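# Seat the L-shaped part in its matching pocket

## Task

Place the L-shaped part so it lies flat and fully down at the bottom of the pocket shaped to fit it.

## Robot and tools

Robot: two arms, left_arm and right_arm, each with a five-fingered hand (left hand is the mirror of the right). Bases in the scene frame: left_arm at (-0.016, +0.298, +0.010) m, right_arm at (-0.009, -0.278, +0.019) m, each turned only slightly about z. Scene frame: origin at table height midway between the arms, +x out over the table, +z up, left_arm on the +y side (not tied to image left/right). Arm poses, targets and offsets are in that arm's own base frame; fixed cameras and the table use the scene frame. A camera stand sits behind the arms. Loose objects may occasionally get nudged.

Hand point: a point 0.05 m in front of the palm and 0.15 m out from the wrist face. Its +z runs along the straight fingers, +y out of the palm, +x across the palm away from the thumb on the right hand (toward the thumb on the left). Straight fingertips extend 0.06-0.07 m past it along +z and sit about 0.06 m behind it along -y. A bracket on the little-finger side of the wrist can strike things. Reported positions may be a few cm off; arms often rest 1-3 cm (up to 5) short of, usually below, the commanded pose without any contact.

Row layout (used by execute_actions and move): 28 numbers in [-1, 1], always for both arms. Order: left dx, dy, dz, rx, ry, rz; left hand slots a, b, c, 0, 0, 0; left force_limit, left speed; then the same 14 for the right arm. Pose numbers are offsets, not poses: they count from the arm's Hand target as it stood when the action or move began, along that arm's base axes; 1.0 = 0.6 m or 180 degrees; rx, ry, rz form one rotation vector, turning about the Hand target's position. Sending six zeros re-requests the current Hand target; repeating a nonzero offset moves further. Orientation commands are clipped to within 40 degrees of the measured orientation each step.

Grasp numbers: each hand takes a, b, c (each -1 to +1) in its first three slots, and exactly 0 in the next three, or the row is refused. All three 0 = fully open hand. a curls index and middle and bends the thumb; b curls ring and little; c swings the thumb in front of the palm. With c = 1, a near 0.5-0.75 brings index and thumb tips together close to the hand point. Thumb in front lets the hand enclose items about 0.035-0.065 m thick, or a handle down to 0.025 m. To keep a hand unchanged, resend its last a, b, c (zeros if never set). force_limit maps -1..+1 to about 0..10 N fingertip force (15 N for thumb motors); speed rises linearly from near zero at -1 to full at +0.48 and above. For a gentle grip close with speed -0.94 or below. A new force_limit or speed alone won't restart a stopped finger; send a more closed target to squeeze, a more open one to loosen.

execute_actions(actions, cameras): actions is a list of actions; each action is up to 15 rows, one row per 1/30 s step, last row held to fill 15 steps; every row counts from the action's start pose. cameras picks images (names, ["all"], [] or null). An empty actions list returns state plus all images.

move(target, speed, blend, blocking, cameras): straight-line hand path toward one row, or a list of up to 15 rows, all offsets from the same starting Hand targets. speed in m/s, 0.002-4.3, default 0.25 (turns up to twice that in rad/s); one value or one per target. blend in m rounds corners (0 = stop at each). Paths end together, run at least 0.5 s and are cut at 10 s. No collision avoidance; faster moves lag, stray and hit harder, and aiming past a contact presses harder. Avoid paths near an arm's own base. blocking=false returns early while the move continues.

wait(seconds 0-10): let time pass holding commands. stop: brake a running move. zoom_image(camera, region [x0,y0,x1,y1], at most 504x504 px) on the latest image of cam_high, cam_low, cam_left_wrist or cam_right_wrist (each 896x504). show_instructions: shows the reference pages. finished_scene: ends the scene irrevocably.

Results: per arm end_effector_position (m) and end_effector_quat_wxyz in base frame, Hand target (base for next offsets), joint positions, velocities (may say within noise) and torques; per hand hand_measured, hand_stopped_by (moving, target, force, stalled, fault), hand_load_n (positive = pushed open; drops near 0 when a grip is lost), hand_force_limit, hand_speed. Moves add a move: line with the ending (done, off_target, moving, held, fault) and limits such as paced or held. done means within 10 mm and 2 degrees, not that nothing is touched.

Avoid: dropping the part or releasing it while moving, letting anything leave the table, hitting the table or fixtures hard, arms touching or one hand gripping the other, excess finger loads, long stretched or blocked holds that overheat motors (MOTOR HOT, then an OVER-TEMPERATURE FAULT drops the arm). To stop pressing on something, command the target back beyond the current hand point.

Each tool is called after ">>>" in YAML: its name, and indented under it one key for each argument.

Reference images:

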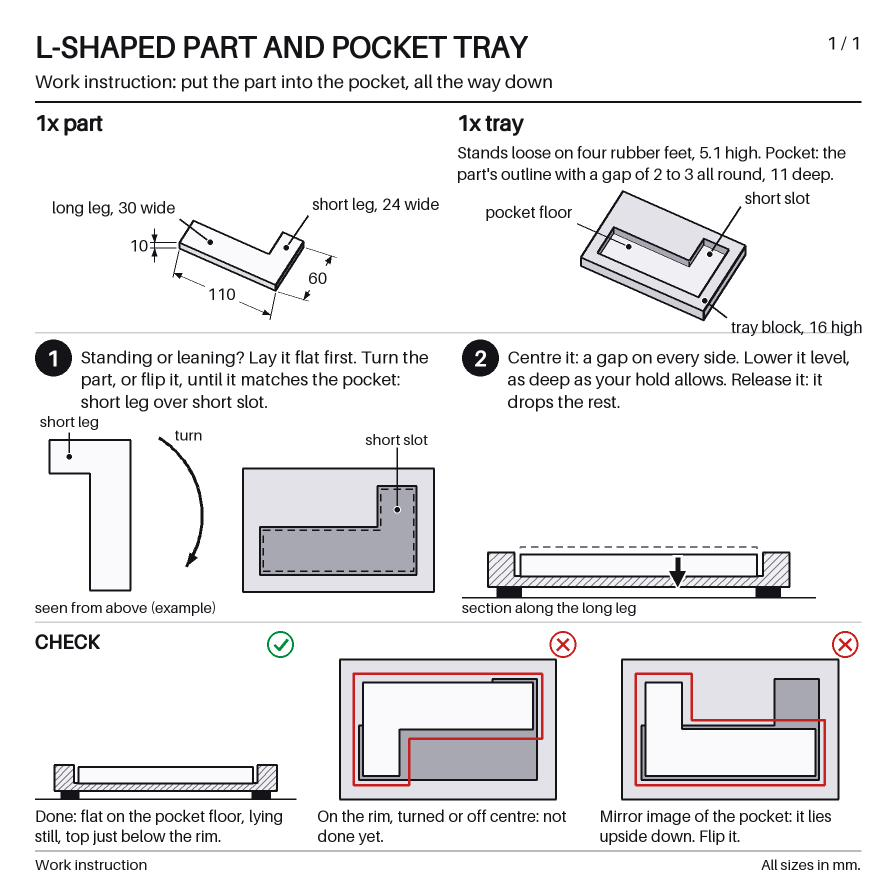

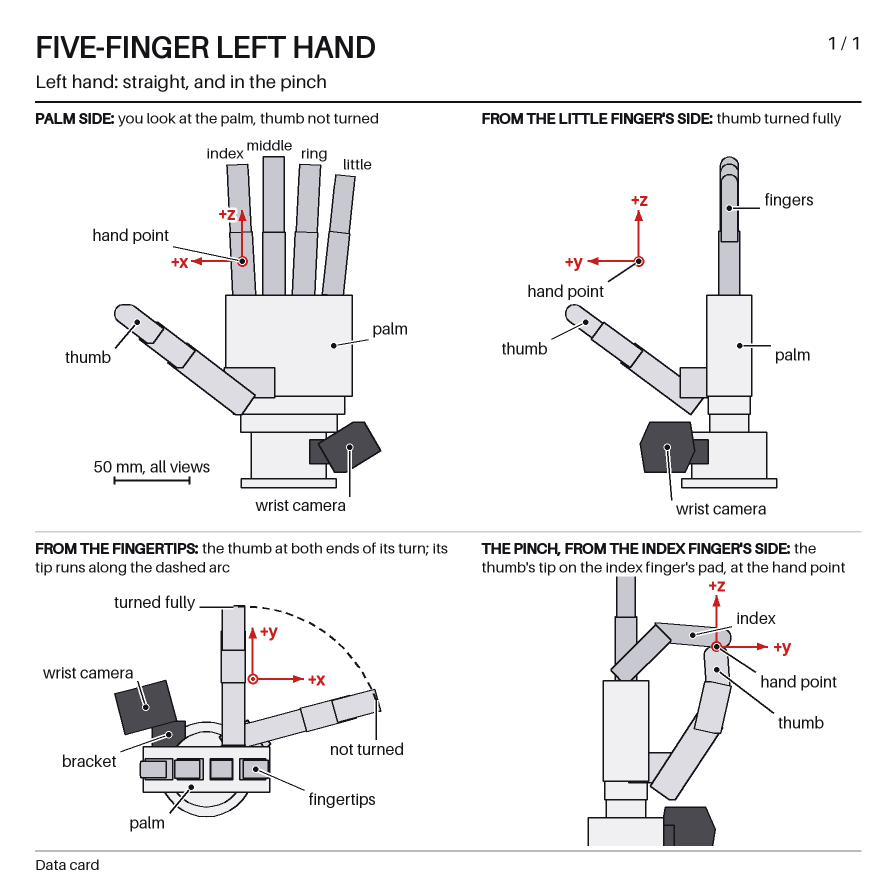

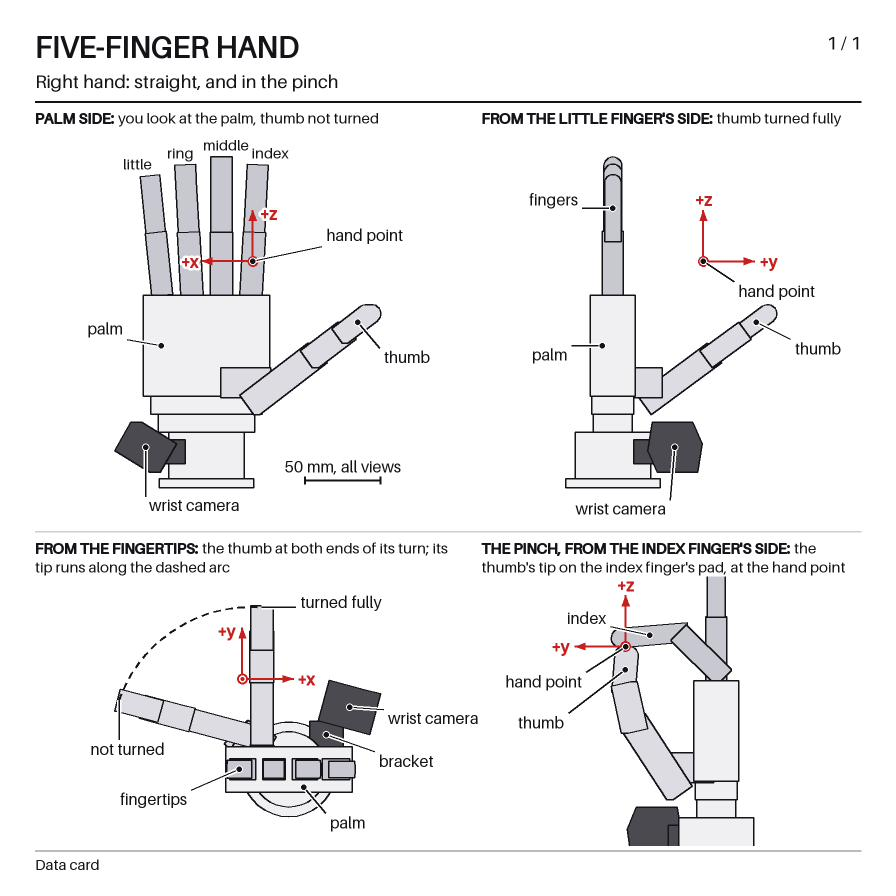

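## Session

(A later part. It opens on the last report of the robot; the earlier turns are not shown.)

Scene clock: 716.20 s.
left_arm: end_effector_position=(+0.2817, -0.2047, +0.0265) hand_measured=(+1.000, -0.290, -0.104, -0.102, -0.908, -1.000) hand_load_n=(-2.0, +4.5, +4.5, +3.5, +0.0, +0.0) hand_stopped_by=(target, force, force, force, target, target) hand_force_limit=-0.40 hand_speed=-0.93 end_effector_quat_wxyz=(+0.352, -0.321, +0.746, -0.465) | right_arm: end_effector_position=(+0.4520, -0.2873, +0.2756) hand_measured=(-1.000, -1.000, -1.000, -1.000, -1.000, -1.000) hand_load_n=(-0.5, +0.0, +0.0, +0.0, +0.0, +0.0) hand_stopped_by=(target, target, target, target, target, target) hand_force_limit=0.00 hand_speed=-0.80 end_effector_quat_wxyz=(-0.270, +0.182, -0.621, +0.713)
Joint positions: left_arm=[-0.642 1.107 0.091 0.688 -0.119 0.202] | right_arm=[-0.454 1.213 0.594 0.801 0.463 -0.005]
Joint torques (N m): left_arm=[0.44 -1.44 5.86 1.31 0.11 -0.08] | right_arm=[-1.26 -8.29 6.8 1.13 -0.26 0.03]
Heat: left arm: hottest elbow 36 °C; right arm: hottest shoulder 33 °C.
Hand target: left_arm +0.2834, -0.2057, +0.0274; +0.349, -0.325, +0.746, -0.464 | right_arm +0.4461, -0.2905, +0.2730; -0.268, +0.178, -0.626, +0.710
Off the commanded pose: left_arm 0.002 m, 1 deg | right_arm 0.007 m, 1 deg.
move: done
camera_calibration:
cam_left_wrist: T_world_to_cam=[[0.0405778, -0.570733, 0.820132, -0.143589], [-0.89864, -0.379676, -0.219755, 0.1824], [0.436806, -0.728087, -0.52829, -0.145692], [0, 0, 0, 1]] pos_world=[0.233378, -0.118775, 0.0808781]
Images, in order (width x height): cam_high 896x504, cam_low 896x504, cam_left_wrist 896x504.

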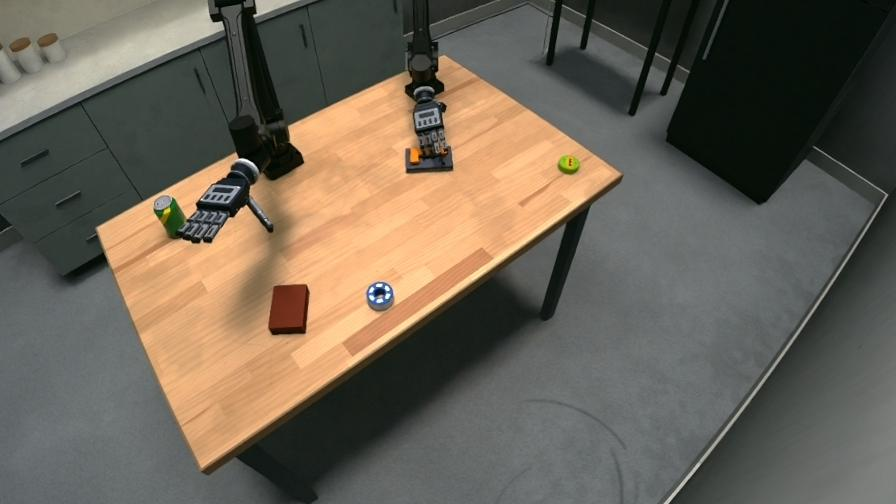

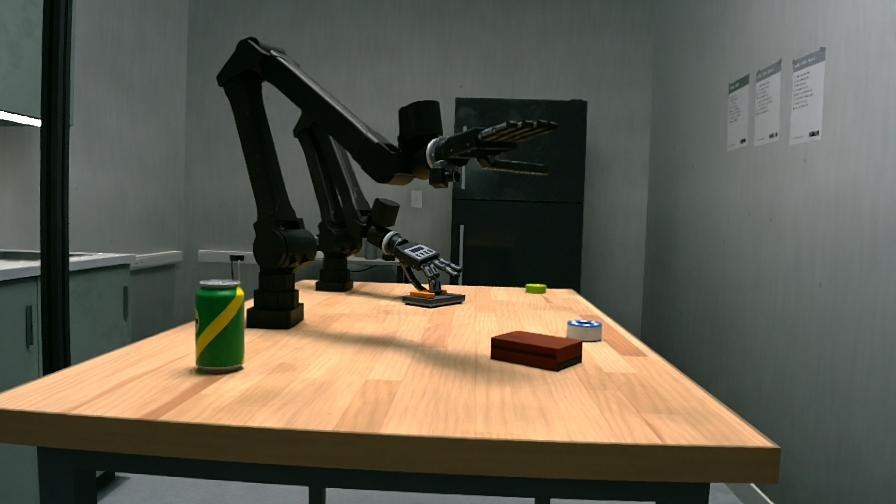

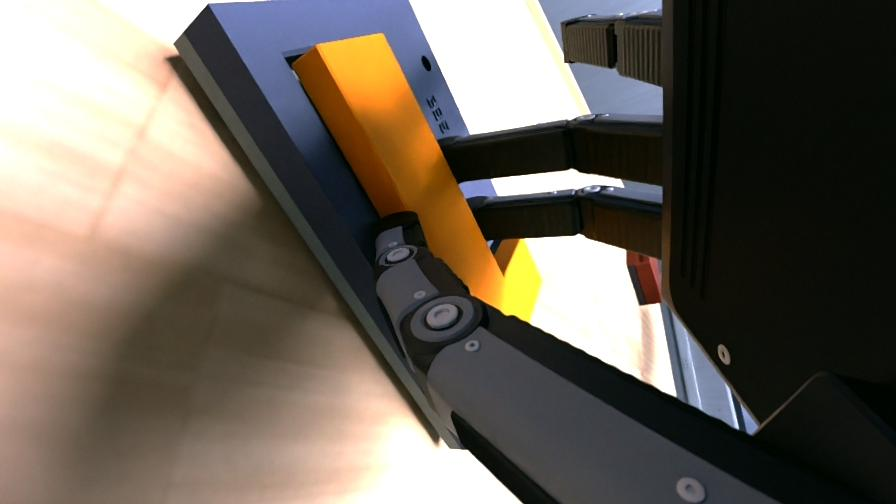

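>>> move:
  target: [0.0018,-0.0008,-0.0105,0,0,0,0.62,0,1,0,0,0,-0.4,-0.93,0,0,0,0,0,0,0,0,0,0,0,0,0,-0.8]
  speed: 0.04
  cameras: ["all"]

Scene clock: 732.33 s.
left_arm: end_effector_position=(+0.2839, -0.2065, +0.0266) hand_measured=(+1.000, -0.290, -0.104, -0.102, -0.908, -1.000) hand_load_n=(-2.5, +4.0, +4.0, +3.5, +0.0, +0.0) hand_stopped_by=(target, force, force, force, target, target) hand_force_limit=-0.40 hand_speed=-0.93 end_effector_quat_wxyz=(+0.354, -0.320, +0.743, -0.469) | right_arm: end_effector_position=(+0.4520, -0.2873, +0.2756) hand_measured=(-1.000, -1.000, -1.000, -1.000, -1.000, -1.000) hand_load_n=(+0.0, +0.0, +0.0, +0.0, +0.0, +0.0) hand_stopped_by=(target, target, target, target, target, target) hand_force_limit=0.00 hand_speed=-0.80 end_effector_quat_wxyz=(-0.270, +0.182, -0.621, +0.713)
Joint positions: left_arm=[-0.642 1.135 0.091 0.727 -0.118 0.202] | right_arm=[-0.454 1.213 0.594 0.801 0.463 -0.005]
Joint torques (N m): left_arm=[0.56 0.56 5.38 2.18 0.12 -0.08] | right_arm=[-1.03 -8.29 6.79 1.11 -0.26 0.03]
Heat: left arm: hottest elbow 36 °C; right arm: hottest shoulder 33 °C.
Hand target: left_arm +0.2844, -0.2062, +0.0212; +0.349, -0.325, +0.746, -0.464 | right_arm +0.4461, -0.2905, +0.2730; -0.268, +0.178, -0.626, +0.710
Off the commanded pose: left_arm 0.006 m, 1 deg | right_arm 0.007 m, 1 deg.
move: done
camera_calibration:
cam_left_wrist: T_world_to_cam=[[0.0328163, -0.565009, 0.824432, -0.141523], [-0.896907, -0.380615, -0.225146, 0.183138], [0.441, -0.73205, -0.51925, -0.150288], [0, 0, 0, 1]] pos_world=[0.235179, -0.120275, 0.079872]
cam_right_wrist: T_world_to_cam=[[-0.00789691, -0.23697, -0.971485, 0.207682], [0.384719, 0.896017, -0.221688, 0.144271], [0.923, -0.375499, 0.0840909, -0.437796], [0, 0, 0, 1]] pos_world=[0.350222, -0.244447, 0.270558]

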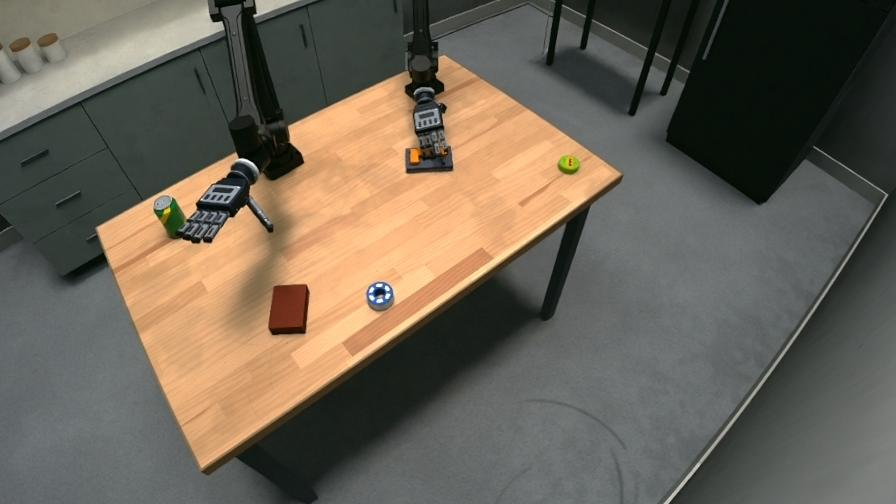

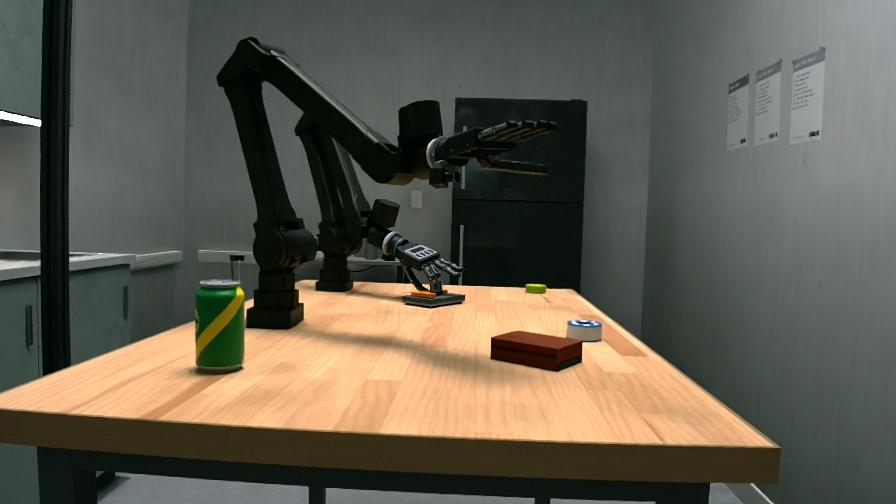

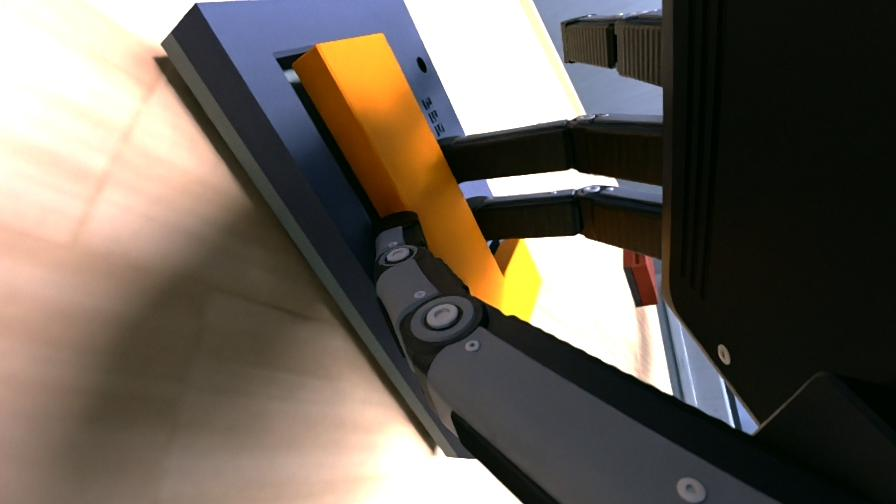

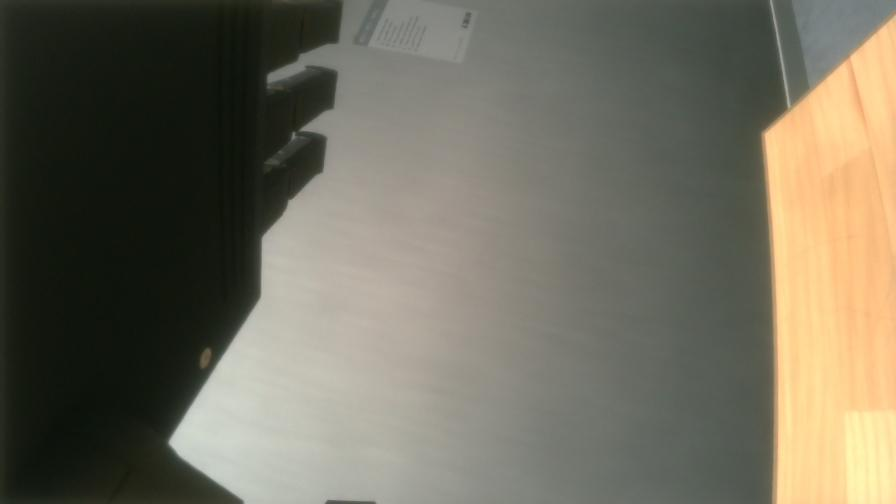

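>>> zoom_image:
  camera: "cam_left_wrist"
  region: [230, 20, 400, 190]

>>> zoom_image:
  camera: "cam_high"
  region: [403, 142, 431, 172]

>>> zoom_image:
  camera: "cam_high"
  region: [400, 135, 458, 175]

>>> zoom_image:
  camera: "cam_low"
  region: [400, 282, 468, 308]

Scaled by 2.965 from the camera's 896x504 image, which has a finer 1280x720 frame.

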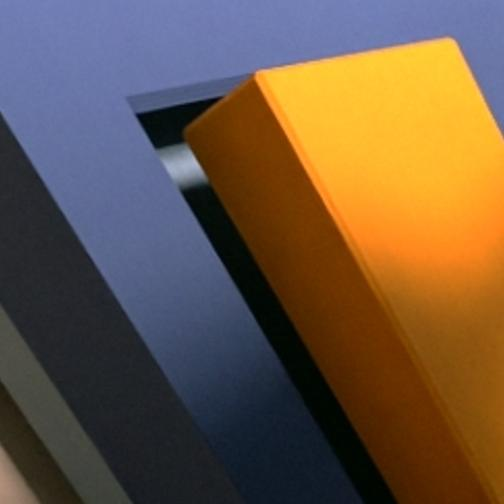

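Scaled by 16.800 from the camera's 896x504 image, which has a finer 1280x720 frame.

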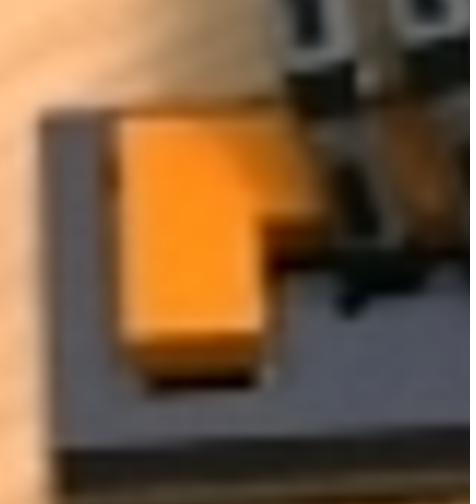

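Scaled by 8.690 from the camera's 896x504 image, which has a finer 1280x720 frame.

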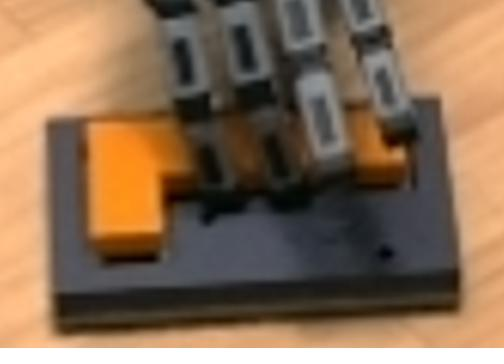

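Scaled by 7.412 from the camera's 896x504 image, which has a finer 1280x720 frame.

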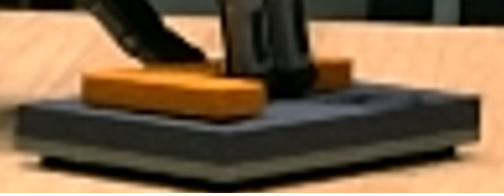

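>>> move:
  target: [-0.0015,0.001,-0.009,0,0,0,0.62,0,1,0,0,0,-0.4,-0.93,0,0,0,0,0,0,0,0,0,0,0,0,0,-0.8]
  speed: 0.04
  cameras: ["cam_high","cam_low","cam_left_wrist"]

>>> zoom_image:
  camera: "cam_left_wrist"
  region: [230, 20, 400, 190]

>>> zoom_image:
  camera: "cam_high"
  region: [403, 142, 431, 172]

>>> zoom_image:
  camera: "cam_low"
  region: [400, 282, 468, 308]

Scene clock: 774.10 s.
left_arm: end_effector_position=(+0.2868, -0.2087, +0.0263) hand_measured=(+1.000, -0.290, -0.104, -0.102, -0.908, -1.000) hand_load_n=(-2.0, +4.0, +4.5, +3.5, +0.0, +0.0) hand_stopped_by=(target, force, force, force, target, target) hand_force_limit=-0.40 hand_speed=-0.93 end_effector_quat_wxyz=(+0.357, -0.319, +0.739, -0.474) | right_arm: end_effector_position=(+0.4520, -0.2873, +0.2756) hand_measured=(-1.000, -1.000, -1.000, -1.000, -1.000, -1.000) hand_load_n=(+0.0, +0.0, +0.0, +0.0, +0.0, +0.0) hand_stopped_by=(target, target, target, target, target, target) hand_force_limit=0.00 hand_speed=-0.80 end_effector_quat_wxyz=(-0.270, +0.182, -0.621, +0.713)
Joint positions: left_arm=[-0.642 1.173 0.091 0.78 -0.118 0.202] | right_arm=[-0.454 1.213 0.594 0.801 0.463 -0.005]
Joint torques (N m): left_arm=[0.56 0.38 4.53 1.95 0.11 -0.09] | right_arm=[-1.14 -8.47 6.8 1.07 -0.27 0.03]
Heat: left arm: hottest elbow 36 °C; right arm: hottest shoulder 33 °C.
Hand target: left_arm +0.2835, -0.2056, +0.0158; +0.349, -0.325, +0.746, -0.464 | right_arm +0.4461, -0.2905, +0.2730; -0.268, +0.178, -0.626, +0.710
Off the commanded pose: left_arm 0.012 m, 2 deg | right_arm 0.007 m, 1 deg.
move: off_target (left_arm)
camera_calibration:
cam_left_wrist: T_world_to_cam=[[0.0234599, -0.558, 0.829509, -0.138582], [-0.894325, -0.382544, -0.232039, 0.183945], [0.446802, -0.736408, -0.508008, -0.156048], [0, 0, 0, 1]] pos_world=[0.237481, -0.121876, 0.0783645]
Images, in order (width x height): cam_high 896x504, cam_low 896x504, cam_left_wrist 896x504.

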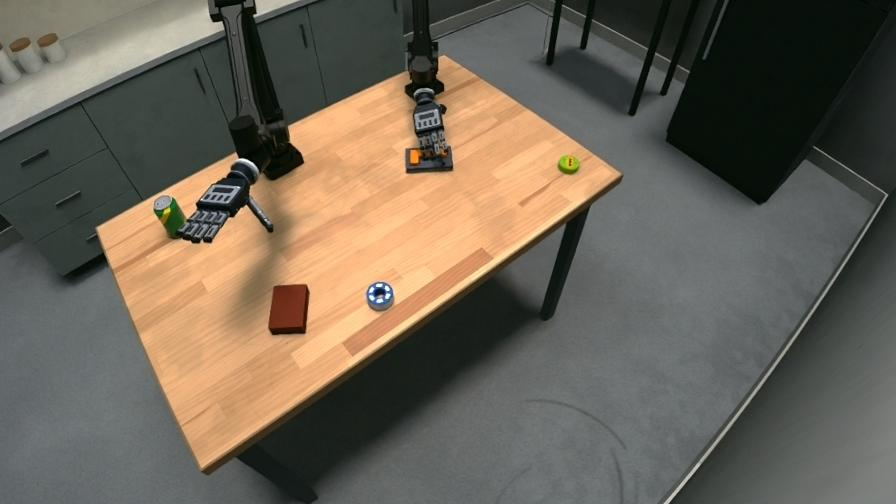

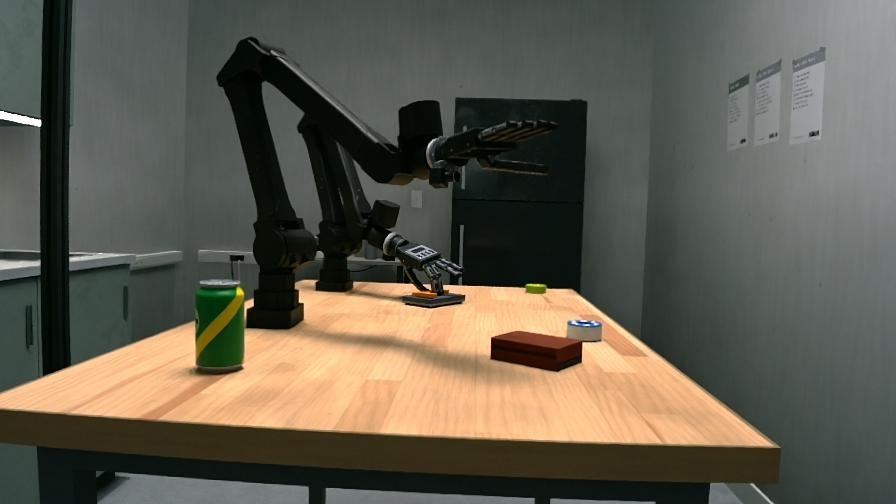

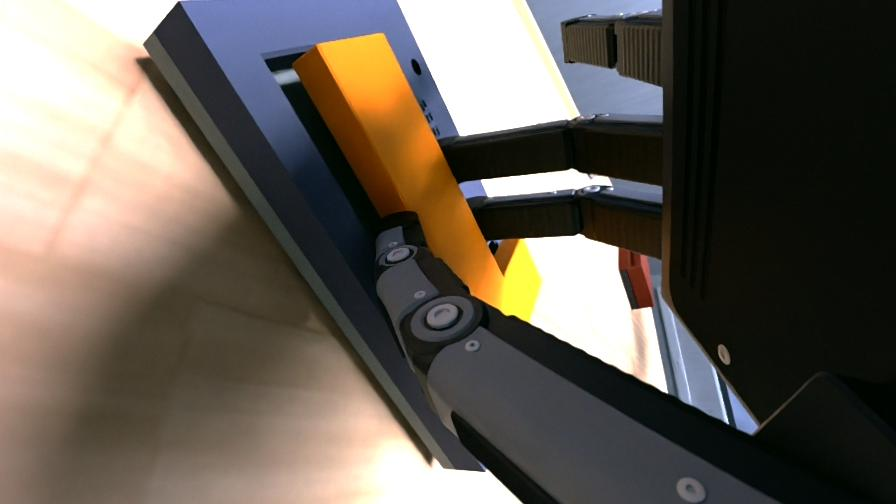

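Scaled by 2.965 from the camera's 896x504 image, which has a finer 1280x720 frame.

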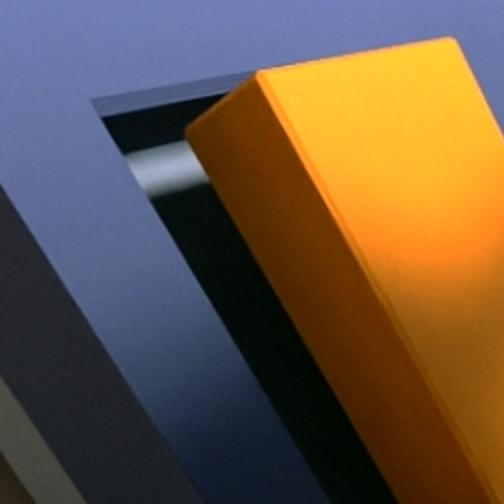

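Scaled by 16.800 from the camera's 896x504 image, which has a finer 1280x720 frame.

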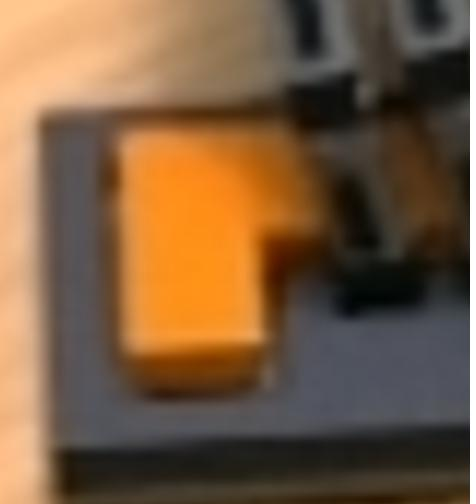

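Scaled by 7.412 from the camera's 896x504 image, which has a finer 1280x720 frame.

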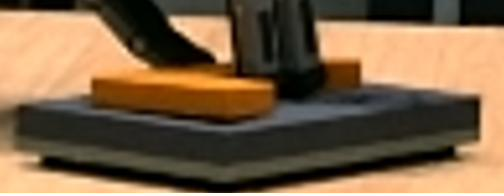

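>>> move:
  target: [-0.0025,0.0014,0.0212,0,0,0,0.62,0,1,0,0,0,-0.4,-0.93,0,0,0,0,0,0,0,0,0,0,0,0,0,-0.8]
  speed: 0.04
  cameras: ["cam_high","cam_low","cam_left_wrist"]

>>> zoom_image:
  camera: "cam_left_wrist"
  region: [230, 20, 400, 190]

>>> zoom_image:
  camera: "cam_high"
  region: [403, 142, 431, 172]

Scene clock: 837.47 s.
left_arm: end_effector_position=(+0.2805, -0.2042, +0.0267) hand_measured=(+1.000, -0.290, -0.104, -0.102, -0.908, -1.000) hand_load_n=(-2.0, +5.0, +4.0, +3.5, +0.0, +0.0) hand_stopped_by=(target, force, force, force, target, target) hand_force_limit=-0.40 hand_speed=-0.93 end_effector_quat_wxyz=(+0.351, -0.321, +0.747, -0.464) | right_arm: end_effector_position=(+0.4520, -0.2873, +0.2756) hand_measured=(-1.000, -1.000, -1.000, -1.000, -1.000, -1.000) hand_load_n=(+0.0, +0.0, +0.0, +0.0, +0.0, +0.0) hand_stopped_by=(target, target, target, target, target, target) hand_force_limit=0.00 hand_speed=-0.80 end_effector_quat_wxyz=(-0.270, +0.182, -0.621, +0.713)
Joint positions: left_arm=[-0.642 1.093 0.091 0.67 -0.118 0.201] | right_arm=[-0.454 1.213 0.594 0.801 0.463 -0.005]
Joint torques (N m): left_arm=[0.44 -1.55 5.74 1.48 0.07 -0.08] | right_arm=[-1.2 -8.41 6.79 1.06 -0.25 0.03]
Heat: left arm: hottest elbow 36 °C; right arm: hottest shoulder 33 °C.
Hand target: left_arm +0.2820, -0.2047, +0.0284; +0.349, -0.325, +0.746, -0.464 | right_arm +0.4461, -0.2905, +0.2730; -0.268, +0.178, -0.626, +0.710
Off the commanded pose: left_arm 0.002 m, 1 deg | right_arm 0.007 m, 1 deg.
move: done
camera_calibration:
cam_left_wrist: T_world_to_cam=[[0.0436701, -0.572234, 0.818927, -0.144477], [-0.89987, -0.378597, -0.216562, 0.182045], [0.433967, -0.72747, -0.53147, -0.143677], [0, 0, 0, 1]] pos_world=[0.232477, -0.118274, 0.0813805]
Images, in order (width x height): cam_high 896x504, cam_low 896x504, cam_left_wrist 896x504.

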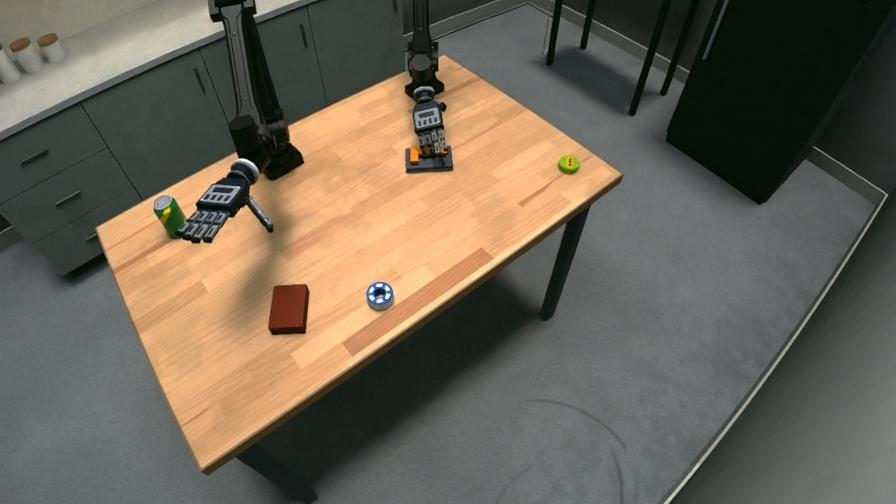

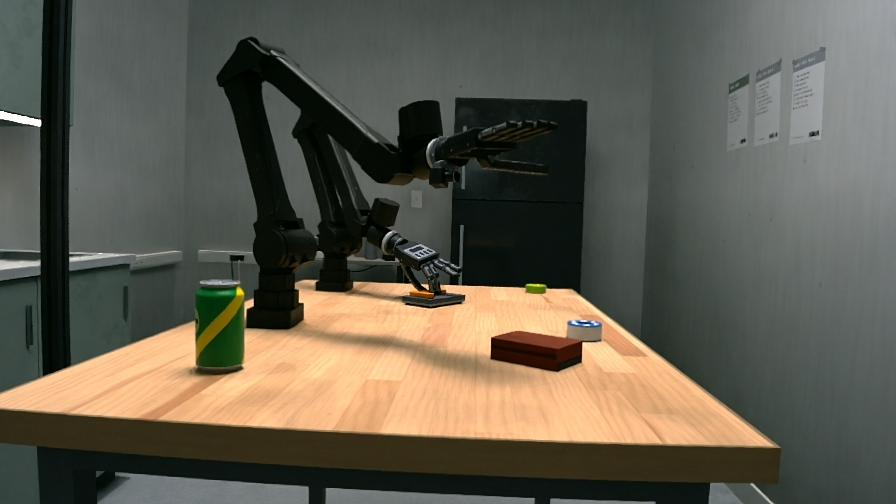

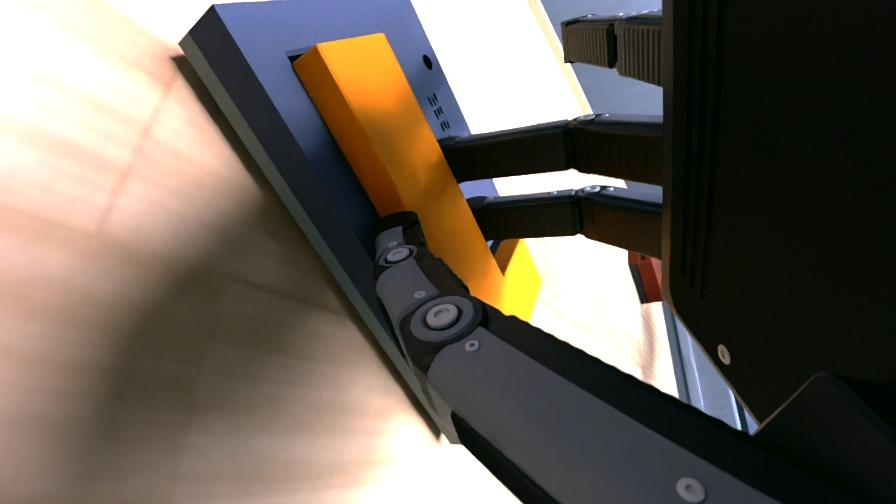

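Scaled by 2.965 from the camera's 896x504 image, which has a finer 1280x720 frame.

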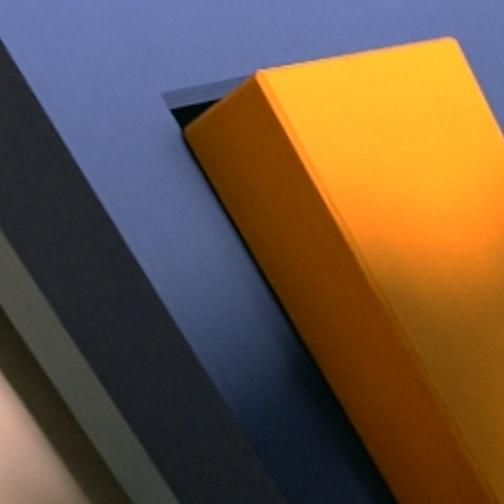

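Scaled by 16.800 from the camera's 896x504 image, which has a finer 1280x720 frame.

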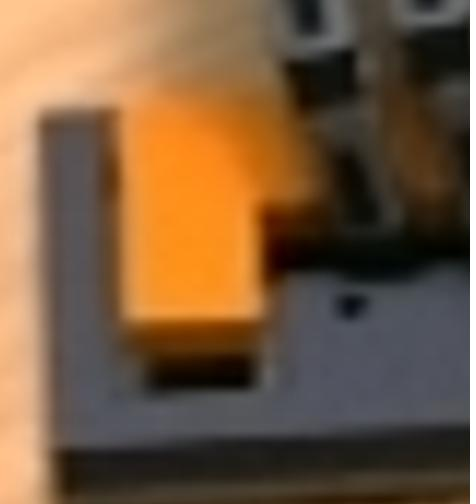

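>>> move:
  target: [0.0043,-0.0020,-0.0103,0,0,0,0.62,0,1,0,0,0,-0.4,-0.93,0,0,0,0,0,0,0,0,0,0,0,0,0,-0.8]
  speed: 0.04
  cameras: ["cam_high","cam_low","cam_left_wrist"]

>>> zoom_image:
  camera: "cam_left_wrist"
  region: [230, 20, 400, 190]

>>> zoom_image:
  camera: "cam_high"
  region: [403, 142, 431, 172]

>>> zoom_image:
  camera: "cam_low"
  region: [400, 282, 468, 308]

Scene clock: 855.33 s.
left_arm: end_effector_position=(+0.2831, -0.2062, +0.0266) hand_measured=(+1.000, -0.290, -0.104, -0.102, -0.908, -1.000) hand_load_n=(-2.0, +4.5, +4.0, +3.0, -0.5, +0.0) hand_stopped_by=(target, force, force, force, target, target) hand_force_limit=-0.40 hand_speed=-0.93 end_effector_quat_wxyz=(+0.353, -0.320, +0.744, -0.468) | right_arm: end_effector_position=(+0.4520, -0.2873, +0.2756) hand_measured=(-1.000, -1.000, -1.000, -1.000, -1.000, -1.000) hand_load_n=(-0.5, +0.0, +0.0, +0.0, +0.0, +0.0) hand_stopped_by=(target, target, target, target, target, target) hand_force_limit=0.00 hand_speed=-0.80 end_effector_quat_wxyz=(-0.270, +0.182, -0.621, +0.713)
Joint positions: left_arm=[-0.642 1.127 0.091 0.716 -0.117 0.201] | right_arm=[-0.454 1.213 0.594 0.801 0.463 -0.005]
Joint torques (N m): left_arm=[0.67 0.56 5.52 2.24 0.14 -0.07] | right_arm=[-1.14 -8.53 6.84 1.13 -0.25 0.02]
Heat: left arm: hottest elbow 36 °C; right arm: hottest shoulder 33 °C.
Hand target: left_arm +0.2846, -0.2059, +0.0223; +0.349, -0.325, +0.746, -0.464 | right_arm +0.4461, -0.2905, +0.2730; -0.268, +0.178, -0.626, +0.710
Off the commanded pose: left_arm 0.005 m, 1 deg | right_arm 0.007 m, 1 deg.
move: done
camera_calibration:
cam_left_wrist: T_world_to_cam=[[0.0352472, -0.565985, 0.823662, -0.142126], [-0.897809, -0.379947, -0.222663, 0.182852], [0.438972, -0.731643, -0.521539, -0.148991], [0, 0, 0, 1]] pos_world=[0.234579, -0.119975, 0.0800738]
Images, in order (width x height): cam_high 896x504, cam_low 896x504, cam_left_wrist 896x504.

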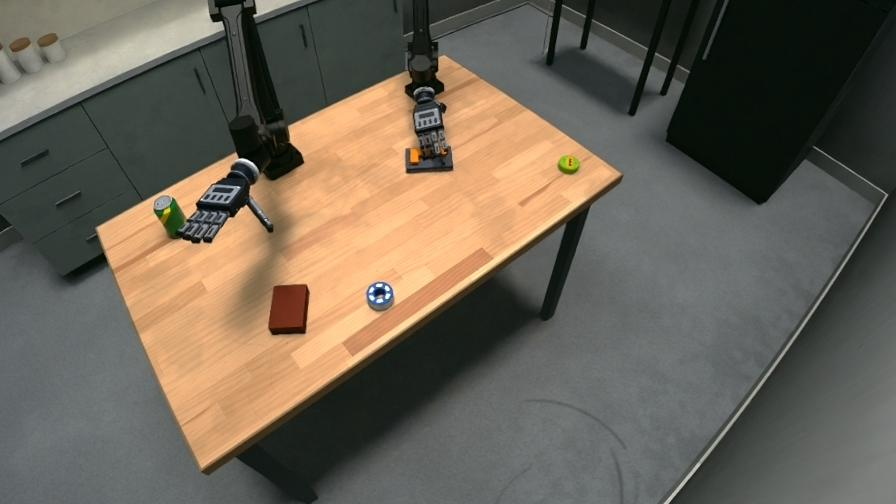

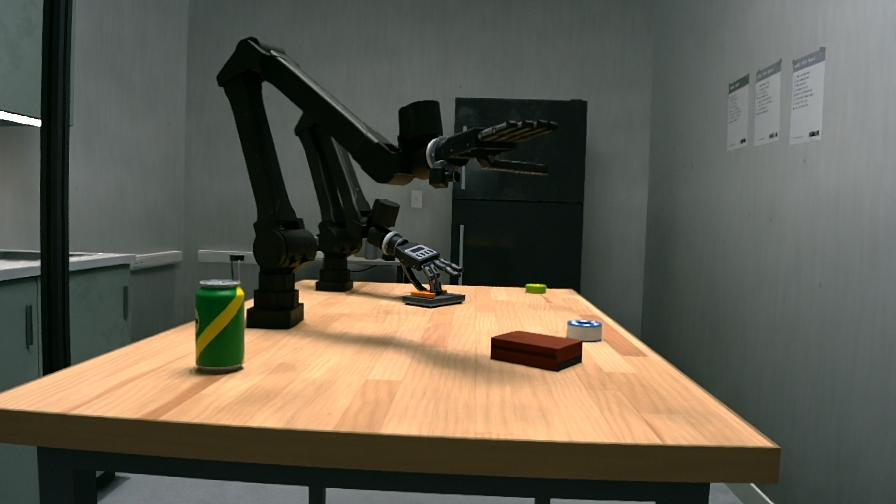

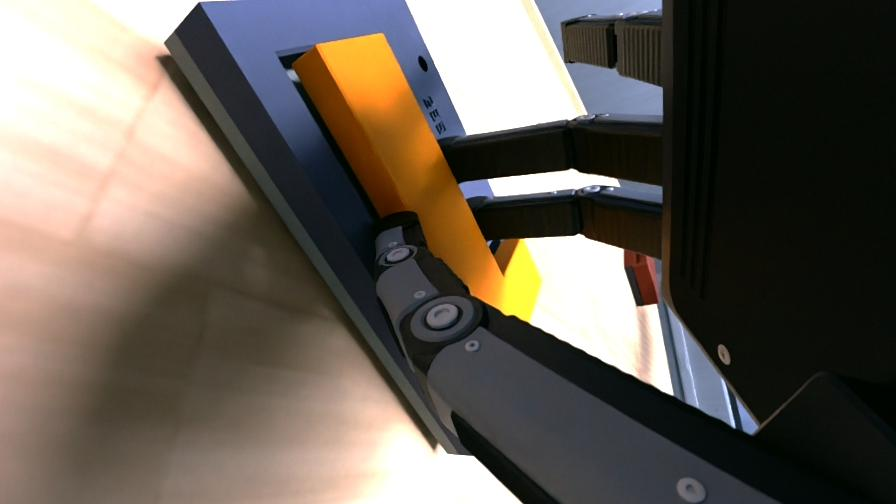

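Scaled by 2.965 from the camera's 896x504 image, which has a finer 1280x720 frame.

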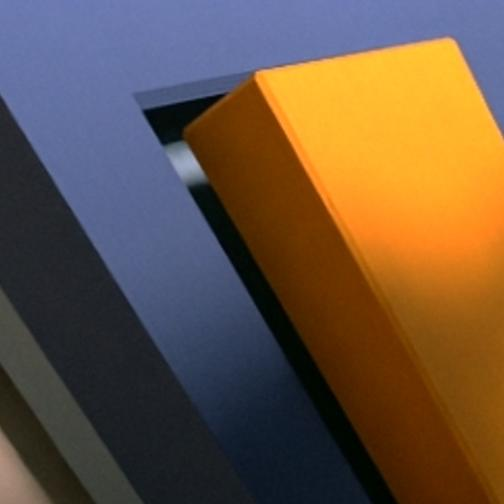

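Scaled by 16.800 from the camera's 896x504 image, which has a finer 1280x720 frame.

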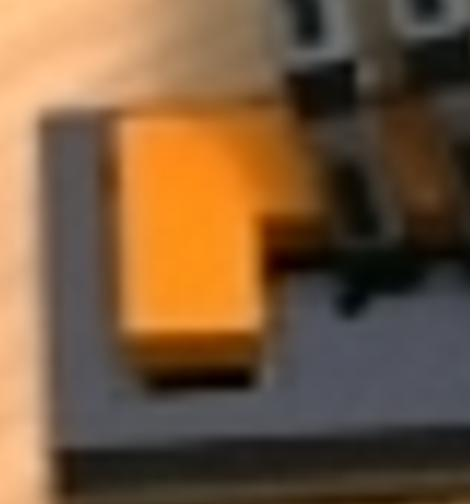

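Scaled by 7.412 from the camera's 896x504 image, which has a finer 1280x720 frame.

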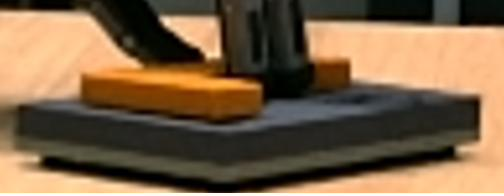

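>>> move:
  target: [0,0,0,0,0,0,0.4,0,1,0,0,0,-0.4,-0.9,0,0,0,0,0,0,0,0,0,0,0,0,0,-0.8]
  speed: 0.04
  cameras: ["cam_high","cam_low","cam_left_wrist"]

>>> zoom_image:
  camera: "cam_left_wrist"
  region: [230, 20, 400, 190]

>>> zoom_image:
  camera: "cam_high"
  region: [403, 142, 431, 172]

>>> zoom_image:
  camera: "cam_low"
  region: [400, 282, 468, 308]

Scene clock: 862.20 s.
left_arm: end_effector_position=(+0.2839, -0.2069, +0.0281) hand_measured=(+1.000, -0.348, -0.200, -0.350, -0.940, -1.000) hand_load_n=(-1.0, -3.0, +0.0, +0.0, +0.0, +0.0) hand_stopped_by=(target, target, target, target, target, target) hand_force_limit=-0.40 hand_speed=-0.90 end_effector_quat_wxyz=(+0.354, -0.319, +0.742, -0.471) | right_arm: end_effector_position=(+0.4520, -0.2873, +0.2756) hand_measured=(-1.000, -1.000, -1.000, -1.000, -1.000, -1.000) hand_load_n=(+0.0, +0.0, +0.0, +0.0, +0.0, +0.0) hand_stopped_by=(target, target, target, target, target, target) hand_force_limit=0.00 hand_speed=-0.80 end_effector_quat_wxyz=(-0.270, +0.182, -0.621, +0.713)
Joint positions: left_arm=[-0.642 1.127 0.091 0.723 -0.117 0.201] | right_arm=[-0.454 1.213 0.594 0.801 0.463 -0.005]
Joint torques (N m): left_arm=[0.67 0.44 5.5 1.89 0.12 -0.07] | right_arm=[-0.97 -8.35 6.82 1.1 -0.25 0.05]
Heat: left arm: hottest elbow 36 °C; right arm: hottest shoulder 33 °C.
Hand target: left_arm +0.2846, -0.2059, +0.0222; +0.349, -0.325, +0.746, -0.464 | right_arm +0.4461, -0.2905, +0.2730; -0.268, +0.178, -0.626, +0.710
Off the commanded pose: left_arm 0.006 m, 1 deg | right_arm 0.007 m, 1 deg.
move: done
camera_calibration:
cam_left_wrist: T_world_to_cam=[[0.0303976, -0.562511, 0.826231, -0.141844], [-0.896883, -0.380238, -0.225875, 0.183469], [0.441222, -0.734166, -0.516065, -0.150304], [0, 0, 0, 1]] pos_world=[0.23518, -0.120375, 0.0810701]
Images, in order (width x height): cam_high 896x504, cam_low 896x504, cam_left_wrist 896x504.

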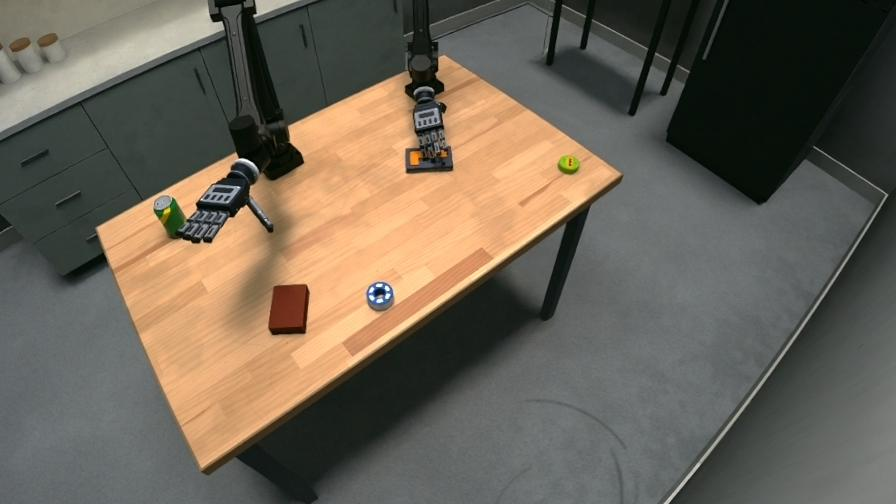

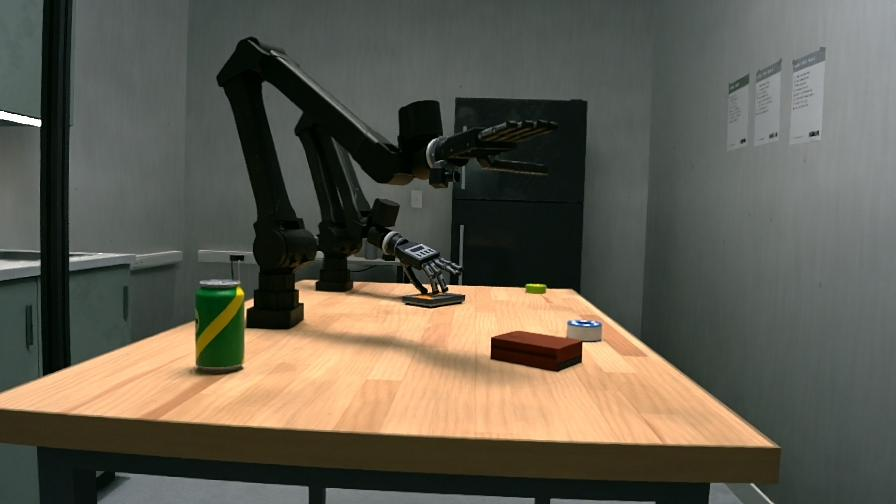

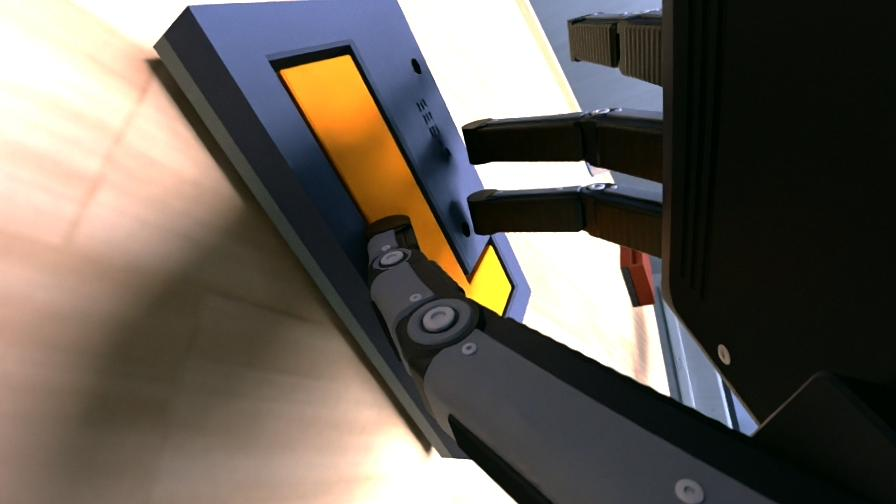

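Scaled by 2.965 from the camera's 896x504 image, which has a finer 1280x720 frame.

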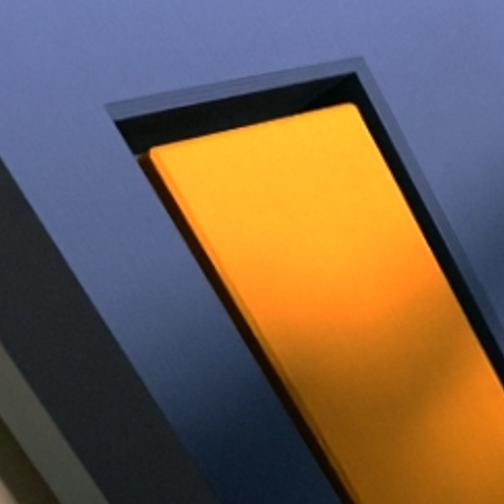

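Scaled by 16.800 from the camera's 896x504 image, which has a finer 1280x720 frame.

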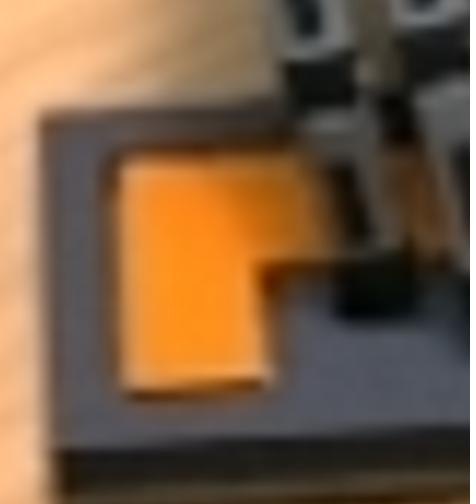

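Scaled by 7.412 from the camera's 896x504 image, which has a finer 1280x720 frame.

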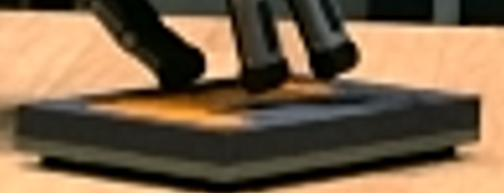

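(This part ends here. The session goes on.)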